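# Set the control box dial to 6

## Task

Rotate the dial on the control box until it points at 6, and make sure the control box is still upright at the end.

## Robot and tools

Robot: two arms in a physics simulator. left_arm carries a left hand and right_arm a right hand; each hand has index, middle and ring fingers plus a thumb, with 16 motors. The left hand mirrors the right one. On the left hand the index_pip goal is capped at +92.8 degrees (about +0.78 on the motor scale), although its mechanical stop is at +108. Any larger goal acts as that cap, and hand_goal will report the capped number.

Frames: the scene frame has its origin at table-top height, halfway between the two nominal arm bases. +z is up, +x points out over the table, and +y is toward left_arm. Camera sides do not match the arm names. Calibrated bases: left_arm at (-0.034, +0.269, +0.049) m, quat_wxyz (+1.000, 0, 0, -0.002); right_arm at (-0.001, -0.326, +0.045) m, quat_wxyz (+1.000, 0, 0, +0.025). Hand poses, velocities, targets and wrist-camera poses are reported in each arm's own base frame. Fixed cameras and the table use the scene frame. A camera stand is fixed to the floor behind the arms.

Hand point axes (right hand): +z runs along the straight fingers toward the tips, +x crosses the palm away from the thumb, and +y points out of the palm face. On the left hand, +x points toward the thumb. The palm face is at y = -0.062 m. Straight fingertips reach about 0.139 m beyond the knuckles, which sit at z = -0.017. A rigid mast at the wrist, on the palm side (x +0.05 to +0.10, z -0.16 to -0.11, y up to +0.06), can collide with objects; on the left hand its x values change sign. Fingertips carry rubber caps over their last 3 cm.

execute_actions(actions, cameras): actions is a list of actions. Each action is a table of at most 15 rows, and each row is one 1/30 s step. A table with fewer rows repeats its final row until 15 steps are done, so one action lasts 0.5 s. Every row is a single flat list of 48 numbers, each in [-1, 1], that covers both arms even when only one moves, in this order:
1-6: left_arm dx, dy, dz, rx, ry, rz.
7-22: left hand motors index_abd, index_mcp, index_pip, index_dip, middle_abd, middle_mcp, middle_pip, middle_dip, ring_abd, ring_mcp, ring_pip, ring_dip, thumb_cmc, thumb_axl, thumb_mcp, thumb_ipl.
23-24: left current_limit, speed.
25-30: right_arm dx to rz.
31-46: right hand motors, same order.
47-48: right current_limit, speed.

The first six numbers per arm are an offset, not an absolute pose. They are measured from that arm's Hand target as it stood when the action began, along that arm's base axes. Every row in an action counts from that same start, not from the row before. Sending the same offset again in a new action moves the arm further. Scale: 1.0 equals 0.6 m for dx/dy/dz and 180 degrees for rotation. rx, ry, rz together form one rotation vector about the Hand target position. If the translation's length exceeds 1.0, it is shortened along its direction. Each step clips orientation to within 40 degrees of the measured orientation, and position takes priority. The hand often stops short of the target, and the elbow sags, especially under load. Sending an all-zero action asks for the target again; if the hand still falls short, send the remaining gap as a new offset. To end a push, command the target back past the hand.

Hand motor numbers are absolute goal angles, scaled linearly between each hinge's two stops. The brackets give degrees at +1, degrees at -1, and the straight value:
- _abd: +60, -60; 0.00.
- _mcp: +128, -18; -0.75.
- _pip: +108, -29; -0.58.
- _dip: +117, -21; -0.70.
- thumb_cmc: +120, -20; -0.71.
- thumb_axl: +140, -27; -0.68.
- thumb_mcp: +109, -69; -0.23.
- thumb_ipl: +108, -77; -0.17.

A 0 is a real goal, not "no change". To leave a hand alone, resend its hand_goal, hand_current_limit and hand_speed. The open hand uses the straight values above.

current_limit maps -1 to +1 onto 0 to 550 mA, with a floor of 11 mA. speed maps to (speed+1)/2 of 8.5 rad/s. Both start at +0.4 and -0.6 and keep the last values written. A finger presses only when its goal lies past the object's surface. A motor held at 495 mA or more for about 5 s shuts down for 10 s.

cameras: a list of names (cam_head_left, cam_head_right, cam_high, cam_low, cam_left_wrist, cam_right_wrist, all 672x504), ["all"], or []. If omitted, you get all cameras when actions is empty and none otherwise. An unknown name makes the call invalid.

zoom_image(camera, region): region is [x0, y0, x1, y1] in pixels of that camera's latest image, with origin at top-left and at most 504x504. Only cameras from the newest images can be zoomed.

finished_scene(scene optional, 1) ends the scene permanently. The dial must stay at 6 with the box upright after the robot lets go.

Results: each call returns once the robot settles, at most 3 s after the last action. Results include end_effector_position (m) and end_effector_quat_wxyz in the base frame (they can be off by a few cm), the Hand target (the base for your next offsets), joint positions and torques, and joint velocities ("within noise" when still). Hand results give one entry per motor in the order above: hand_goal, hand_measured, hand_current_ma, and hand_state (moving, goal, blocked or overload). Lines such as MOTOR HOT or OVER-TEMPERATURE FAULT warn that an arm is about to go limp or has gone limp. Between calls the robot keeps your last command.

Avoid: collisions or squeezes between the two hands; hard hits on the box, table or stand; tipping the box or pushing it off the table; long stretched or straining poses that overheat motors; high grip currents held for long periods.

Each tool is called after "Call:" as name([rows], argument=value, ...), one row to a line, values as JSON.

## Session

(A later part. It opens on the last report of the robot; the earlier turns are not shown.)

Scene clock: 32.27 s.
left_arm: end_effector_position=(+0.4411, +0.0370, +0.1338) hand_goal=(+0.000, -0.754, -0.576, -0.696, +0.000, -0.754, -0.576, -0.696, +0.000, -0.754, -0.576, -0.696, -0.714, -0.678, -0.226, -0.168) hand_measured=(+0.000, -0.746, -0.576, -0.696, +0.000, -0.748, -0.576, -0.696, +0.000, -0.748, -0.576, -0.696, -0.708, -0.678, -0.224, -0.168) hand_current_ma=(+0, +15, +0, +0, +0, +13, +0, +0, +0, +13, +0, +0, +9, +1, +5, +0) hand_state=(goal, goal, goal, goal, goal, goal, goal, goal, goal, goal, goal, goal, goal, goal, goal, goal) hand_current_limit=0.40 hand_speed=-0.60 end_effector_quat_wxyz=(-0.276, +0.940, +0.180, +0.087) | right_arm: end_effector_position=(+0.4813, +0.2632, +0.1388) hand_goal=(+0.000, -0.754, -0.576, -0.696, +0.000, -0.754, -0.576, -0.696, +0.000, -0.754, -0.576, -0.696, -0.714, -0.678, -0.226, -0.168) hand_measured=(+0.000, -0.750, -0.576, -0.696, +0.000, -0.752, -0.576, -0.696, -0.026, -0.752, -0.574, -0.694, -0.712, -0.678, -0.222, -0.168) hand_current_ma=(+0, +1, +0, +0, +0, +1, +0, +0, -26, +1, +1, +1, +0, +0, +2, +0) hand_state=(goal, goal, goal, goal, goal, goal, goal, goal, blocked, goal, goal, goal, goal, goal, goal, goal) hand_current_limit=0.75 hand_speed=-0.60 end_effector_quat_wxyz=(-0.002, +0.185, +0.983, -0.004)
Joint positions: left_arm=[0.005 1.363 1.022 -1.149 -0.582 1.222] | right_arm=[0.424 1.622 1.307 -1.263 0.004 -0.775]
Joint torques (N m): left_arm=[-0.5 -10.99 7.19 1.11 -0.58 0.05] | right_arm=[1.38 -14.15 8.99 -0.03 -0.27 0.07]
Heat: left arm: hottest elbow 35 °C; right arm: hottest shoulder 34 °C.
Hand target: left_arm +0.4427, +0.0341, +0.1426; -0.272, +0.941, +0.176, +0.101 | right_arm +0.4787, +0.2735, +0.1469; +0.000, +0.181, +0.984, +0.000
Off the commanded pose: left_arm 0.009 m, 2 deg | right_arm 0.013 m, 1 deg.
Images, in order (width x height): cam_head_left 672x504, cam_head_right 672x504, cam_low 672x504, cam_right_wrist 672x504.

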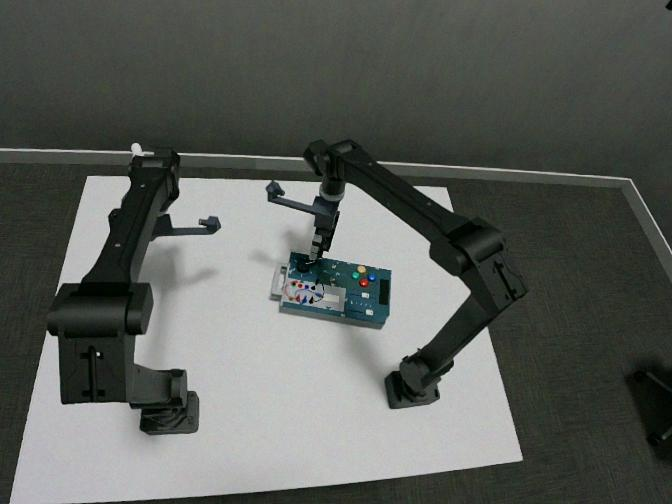

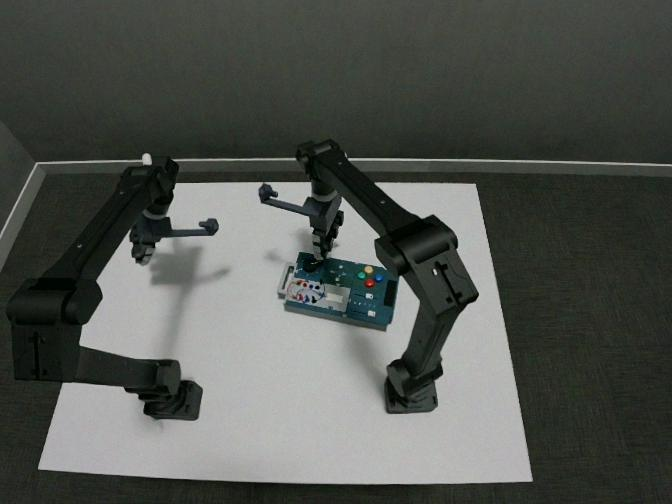

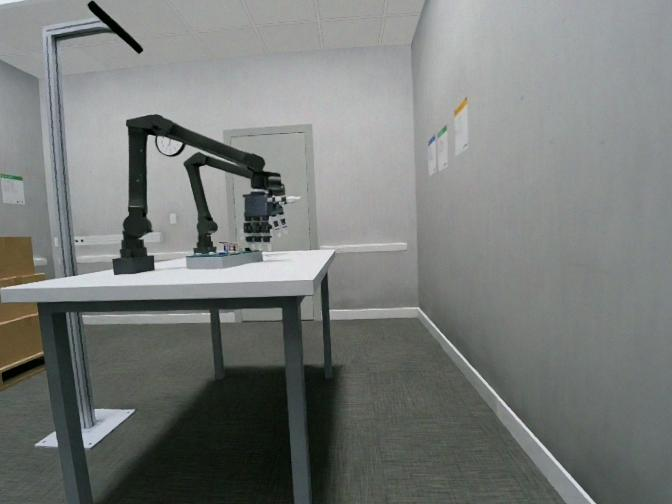

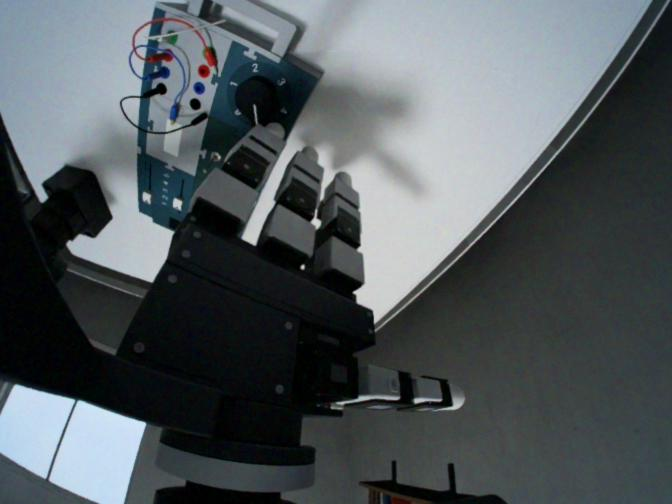

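Call:
execute_actions([
  [[0,0,0,0,0,0,0,-0.754,-0.576,-0.696,0,-0.754,-0.576,-0.696,0,-0.754,-0.576,-0.696,-0.714,-0.678,-0.226,-0.168,0.4,-0.6,-0.018,-0.004,0.0,0,0,0,0,-0.754,-0.576,-0.696,0,-0.754,-0.576,-0.696,0,-0.754,-0.576,-0.696,-0.714,-0.678,-0.226,-0.168,0.75,-0.6]],
  [[0,0,0,0,0,0,0,-0.754,-0.576,-0.696,0,-0.754,-0.576,-0.696,0,-0.754,-0.576,-0.696,-0.714,-0.678,-0.226,-0.168,0.4,-0.6,-0.018,-0.004,0.0,0,0,0,0,-0.754,-0.576,-0.696,0,-0.754,-0.576,-0.696,0,-0.754,-0.576,-0.696,-0.714,-0.678,-0.226,-0.168,0.75,-0.6]],
], cameras=["cam_head_left","cam_head_right","cam_low","cam_right_wrist"])

Call:
zoom_image(camera="cam_head_left", region=[284, 225, 334, 285])

Call:
zoom_image(camera="cam_head_right", region=[284, 225, 334, 285])

Call:
zoom_image(camera="cam_right_wrist", region=[200, 40, 340, 180])

Call:
zoom_image(camera="cam_low", region=[230, 215, 290, 265])

Scene clock: 34.07 s.
left_arm: end_effector_position=(+0.4411, +0.0370, +0.1338) hand_goal=(+0.000, -0.754, -0.576, -0.696, +0.000, -0.754, -0.576, -0.696, +0.000, -0.754, -0.576, -0.696, -0.714, -0.678, -0.226, -0.168) hand_measured=(+0.000, -0.746, -0.576, -0.696, +0.000, -0.748, -0.576, -0.696, +0.000, -0.748, -0.576, -0.696, -0.708, -0.678, -0.224, -0.168) hand_current_ma=(+0, +15, +0, +0, +0, +13, +0, +0, +0, +13, +0, +0, +9, +1, +5, +0) hand_state=(goal, goal, goal, goal, goal, goal, goal, goal, goal, goal, goal, goal, goal, goal, goal, goal) hand_current_limit=0.40 hand_speed=-0.60 end_effector_quat_wxyz=(-0.276, +0.940, +0.180, +0.087) | right_arm: end_effector_position=(+0.4622, +0.2645, +0.1379) hand_goal=(+0.000, -0.754, -0.576, -0.696, +0.000, -0.754, -0.576, -0.696, +0.000, -0.754, -0.576, -0.696, -0.714, -0.678, -0.226, -0.168) hand_measured=(+0.000, -0.752, -0.576, -0.696, +0.000, -0.752, -0.576, -0.696, -0.004, -0.756, -0.578, -0.696, -0.712, -0.678, -0.222, -0.168) hand_current_ma=(+0, +1, +0, +0, +0, +1, +0, +0, -2, -1, +0, +0, +0, +0, +2, +0) hand_state=(goal, goal, goal, goal, goal, goal, goal, goal, goal, goal, goal, goal, goal, goal, goal, goal) hand_current_limit=0.75 hand_speed=-0.60 end_effector_quat_wxyz=(-0.006, +0.181, +0.983, -0.005)
Joint positions: left_arm=[0.005 1.363 1.022 -1.149 -0.582 1.222] | right_arm=[0.441 1.586 1.263 -1.263 0.002 -0.765]
Joint torques (N m): left_arm=[-0.5 -10.99 7.13 1.13 -0.58 0.05] | right_arm=[0.85 -15.15 7.34 0.32 -0.17 0.08]
Heat: left arm: hottest elbow 35 °C; right arm: hottest shoulder 34 °C.
Hand target: left_arm +0.4427, +0.0341, +0.1426; -0.272, +0.941, +0.176, +0.101 | right_arm +0.4571, +0.2687, +0.1467; -0.001, +0.181, +0.984, +0.000
Off the commanded pose: left_arm 0.009 m, 2 deg | right_arm 0.011 m, 1 deg.
Images, in order (width x height): cam_head_left 672x504, cam_head_right 672x504, cam_low 672x504, cam_right_wrist 672x504.

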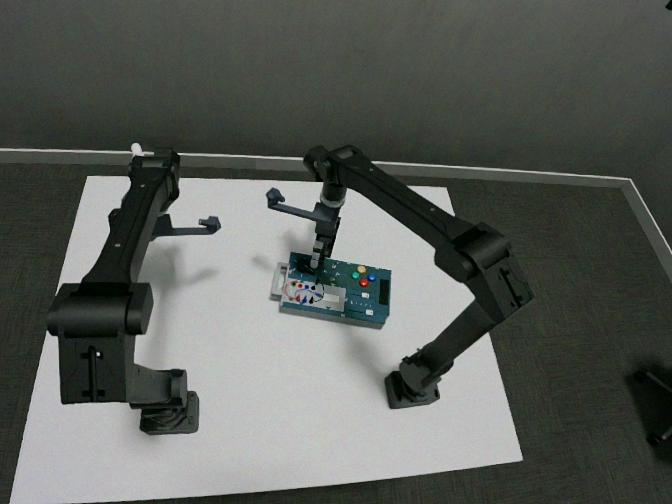

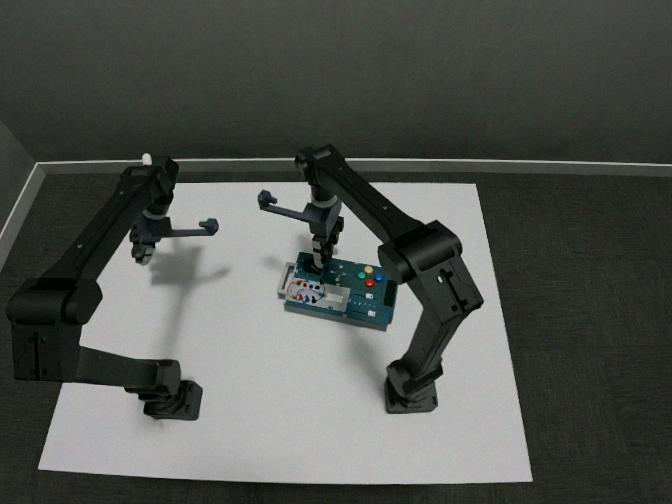

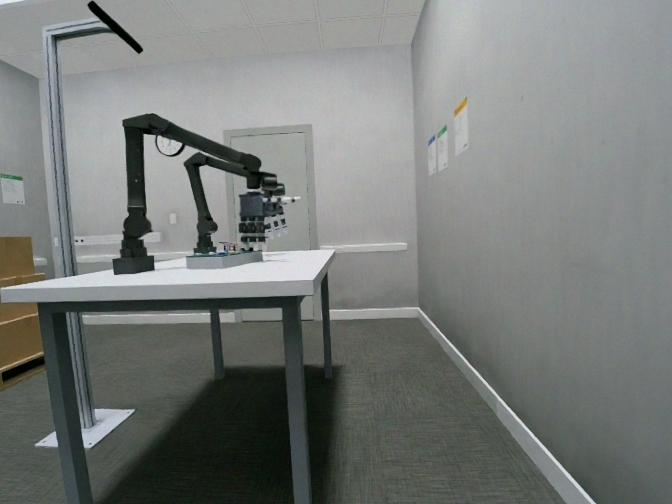

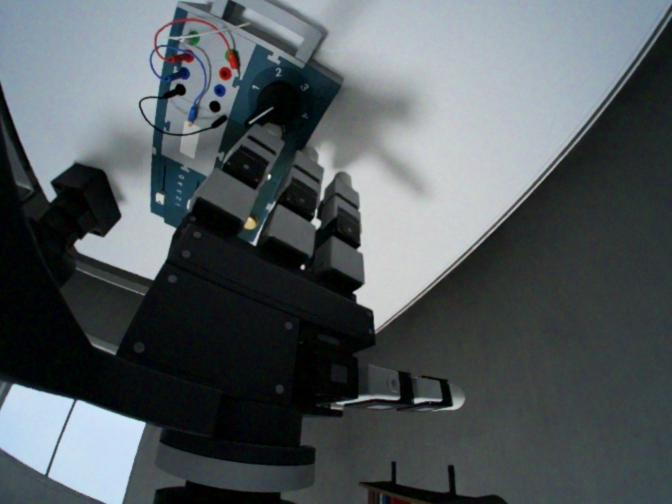

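Scaled by 8.400 from the camera's 672x504 image, which has a finer 960x720 frame.

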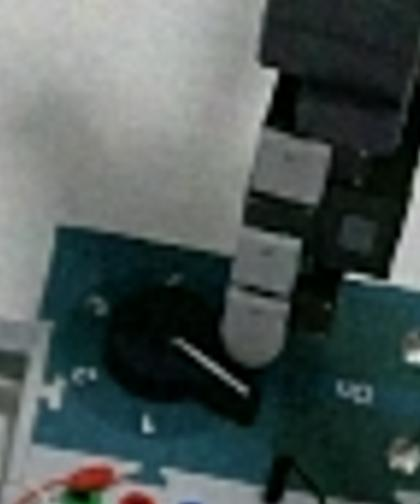

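Scaled by 8.400 from the camera's 672x504 image, which has a finer 960x720 frame.

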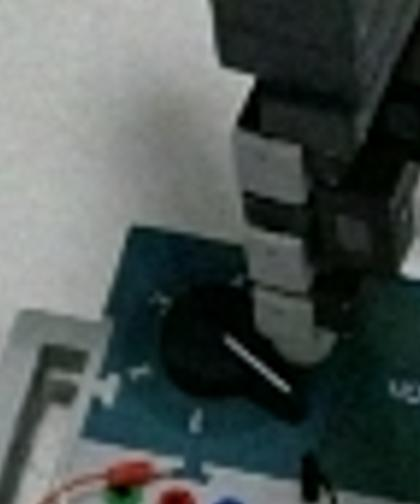

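Scaled by 3.600 from the camera's 672x504 image, which has a finer 960x720 frame.

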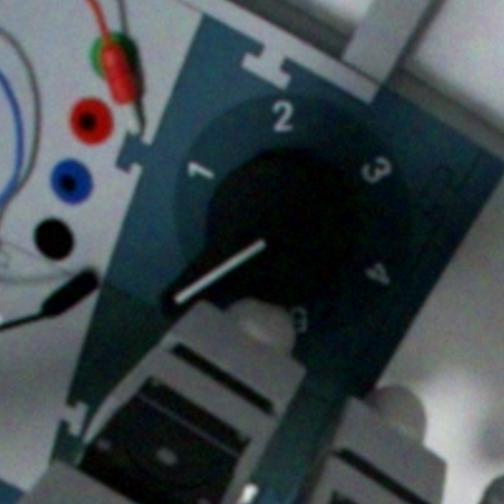

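Scaled by 8.400 from the camera's 672x504 image, which has a finer 960x720 frame.

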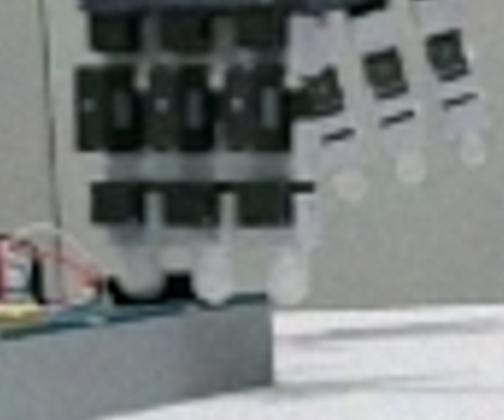

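Call:
execute_actions([
  [[0,0,0,0,0,0,0,-0.754,-0.576,-0.696,0,-0.754,-0.576,-0.696,0,-0.754,-0.576,-0.696,-0.714,-0.678,-0.226,-0.168,0.4,-0.6,0.024,-0.006,0.012,0,0,0,0,-0.754,-0.576,-0.696,0,-0.754,-0.576,-0.696,0,-0.754,-0.576,-0.696,-0.714,-0.678,-0.226,-0.168,0.4,-0.6]],
  [[0,0,0,0,0,0,0,-0.754,-0.576,-0.696,0,-0.754,-0.576,-0.696,0,-0.754,-0.576,-0.696,-0.714,-0.678,-0.226,-0.168,0.4,-0.6,0.02,0,0.07,0,0,0,0,-0.754,-0.576,-0.696,0,-0.754,-0.576,-0.696,0,-0.754,-0.576,-0.696,-0.714,-0.678,-0.226,-0.168,0.4,-0.6]],
  [[0,0,0,0,0,0,0,-0.754,-0.576,-0.696,0,-0.754,-0.576,-0.696,0,-0.754,-0.576,-0.696,-0.714,-0.678,-0.226,-0.168,0.4,-0.6,0.05,-0.02,0.07,0,0,0,0,-0.754,-0.576,-0.696,0,-0.754,-0.576,-0.696,0,-0.754,-0.576,-0.696,-0.714,-0.678,-0.226,-0.168,0.4,-0.6]],
], cameras=["cam_head_left","cam_head_right","cam_low","cam_right_wrist"])

Call:
zoom_image(camera="cam_head_left", region=[284, 225, 334, 285])

Call:
zoom_image(camera="cam_head_right", region=[284, 225, 334, 285])

Call:
zoom_image(camera="cam_right_wrist", region=[200, 20, 340, 160])

Scene clock: 36.57 s.
left_arm: end_effector_position=(+0.4411, +0.0370, +0.1338) hand_goal=(+0.000, -0.754, -0.576, -0.696, +0.000, -0.754, -0.576, -0.696, +0.000, -0.754, -0.576, -0.696, -0.714, -0.678, -0.226, -0.168) hand_measured=(+0.000, -0.746, -0.576, -0.696, +0.000, -0.748, -0.576, -0.696, +0.000, -0.748, -0.576, -0.696, -0.708, -0.678, -0.224, -0.168) hand_current_ma=(+0, +15, +0, +0, +0, +13, +0, +0, +0, +13, +0, +0, +9, +1, +5, +0) hand_state=(goal, goal, goal, goal, goal, goal, goal, goal, goal, goal, goal, goal, goal, goal, goal, goal) hand_current_limit=0.40 hand_speed=-0.60 end_effector_quat_wxyz=(-0.276, +0.940, +0.180, +0.087) | right_arm: end_effector_position=(+0.5000, +0.2482, +0.2167) hand_goal=(+0.000, -0.754, -0.576, -0.696, +0.000, -0.754, -0.576, -0.696, +0.000, -0.754, -0.576, -0.696, -0.714, -0.678, -0.226, -0.168) hand_measured=(+0.000, -0.752, -0.576, -0.696, +0.000, -0.752, -0.576, -0.696, -0.002, -0.754, -0.578, -0.696, -0.712, -0.678, -0.222, -0.168) hand_current_ma=(+0, +1, +0, +0, +0, +1, +0, +0, -1, +0, +0, +0, +0, +0, +2, +0) hand_state=(goal, goal, goal, goal, goal, goal, goal, goal, goal, goal, goal, goal, goal, goal, goal, goal) hand_current_limit=0.40 hand_speed=-0.60 end_effector_quat_wxyz=(-0.016, +0.184, +0.983, -0.011)
Joint positions: left_arm=[0.005 1.363 1.022 -1.149 -0.582 1.222] | right_arm=[0.378 1.628 1.529 -1.51 0.001 -0.822]
Joint torques (N m): left_arm=[-0.44 -10.99 7.13 1.13 -0.58 0.05] | right_arm=[-0.5 -13.33 12.63 -0.08 -0.15 -0.16]
Heat: left arm: hottest elbow 35 °C; right arm: hottest shoulder 34 °C.
Hand target: left_arm +0.4427, +0.0341, +0.1426; -0.272, +0.941, +0.176, +0.101 | right_arm +0.5134, +0.2531, +0.2381; -0.001, +0.181, +0.984, +0.000
Off the commanded pose: left_arm 0.009 m, 2 deg | right_arm 0.026 m, 2 deg.
Images, in order (width x height): cam_head_left 672x504, cam_head_right 672x504, cam_low 672x504, cam_right_wrist 672x504.

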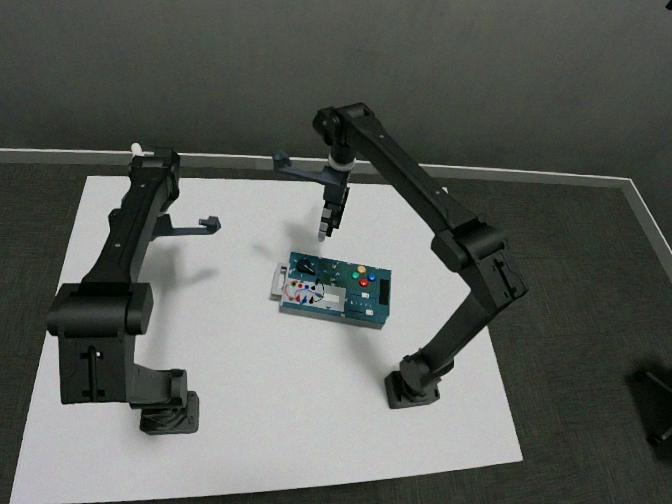

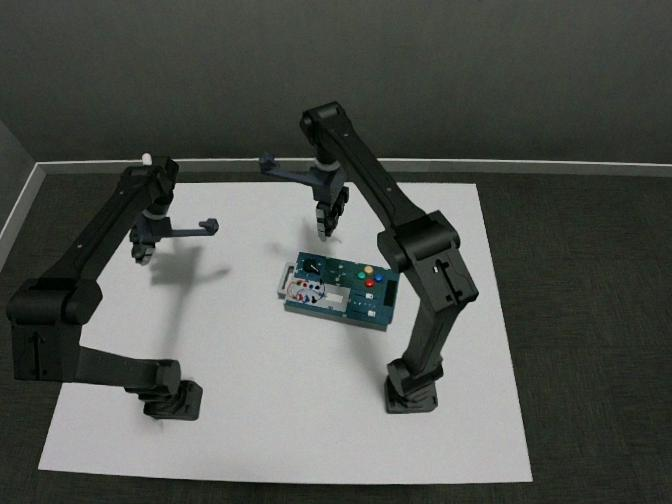

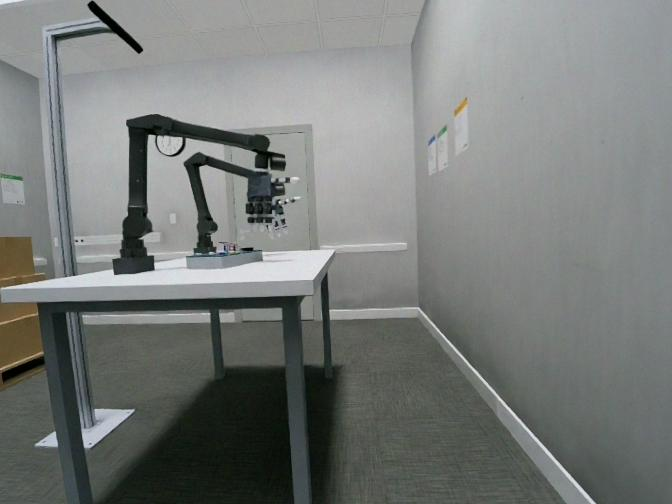

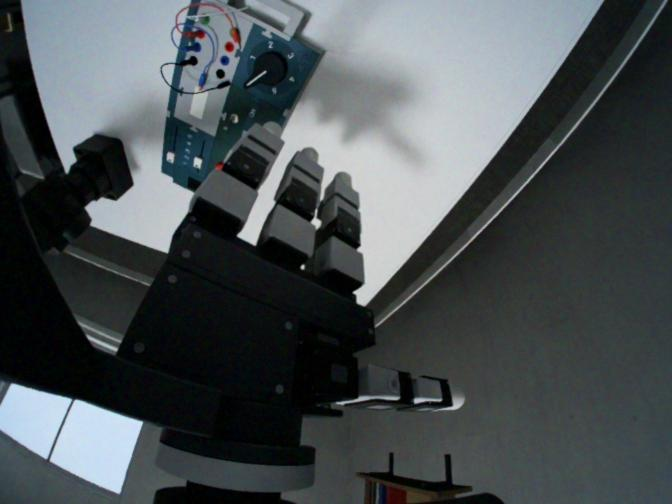

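Scaled by 8.400 from the camera's 672x504 image, which has a finer 960x720 frame.

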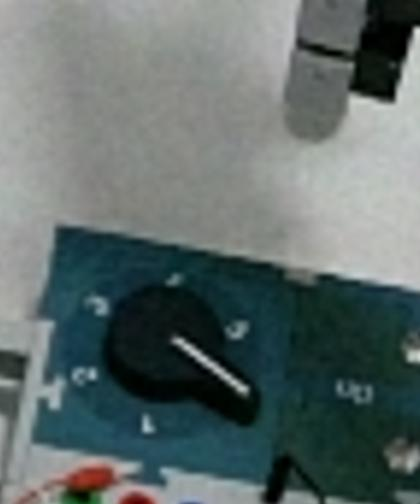

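Scaled by 8.400 from the camera's 672x504 image, which has a finer 960x720 frame.

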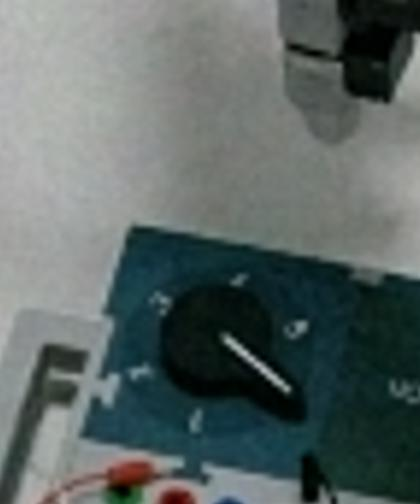

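Scaled by 3.600 from the camera's 672x504 image, which has a finer 960x720 frame.

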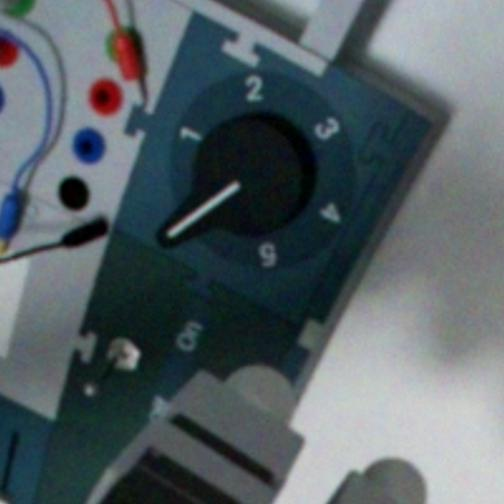

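Call:
finished_scene(scene=1)

The scene is finished: the task was done.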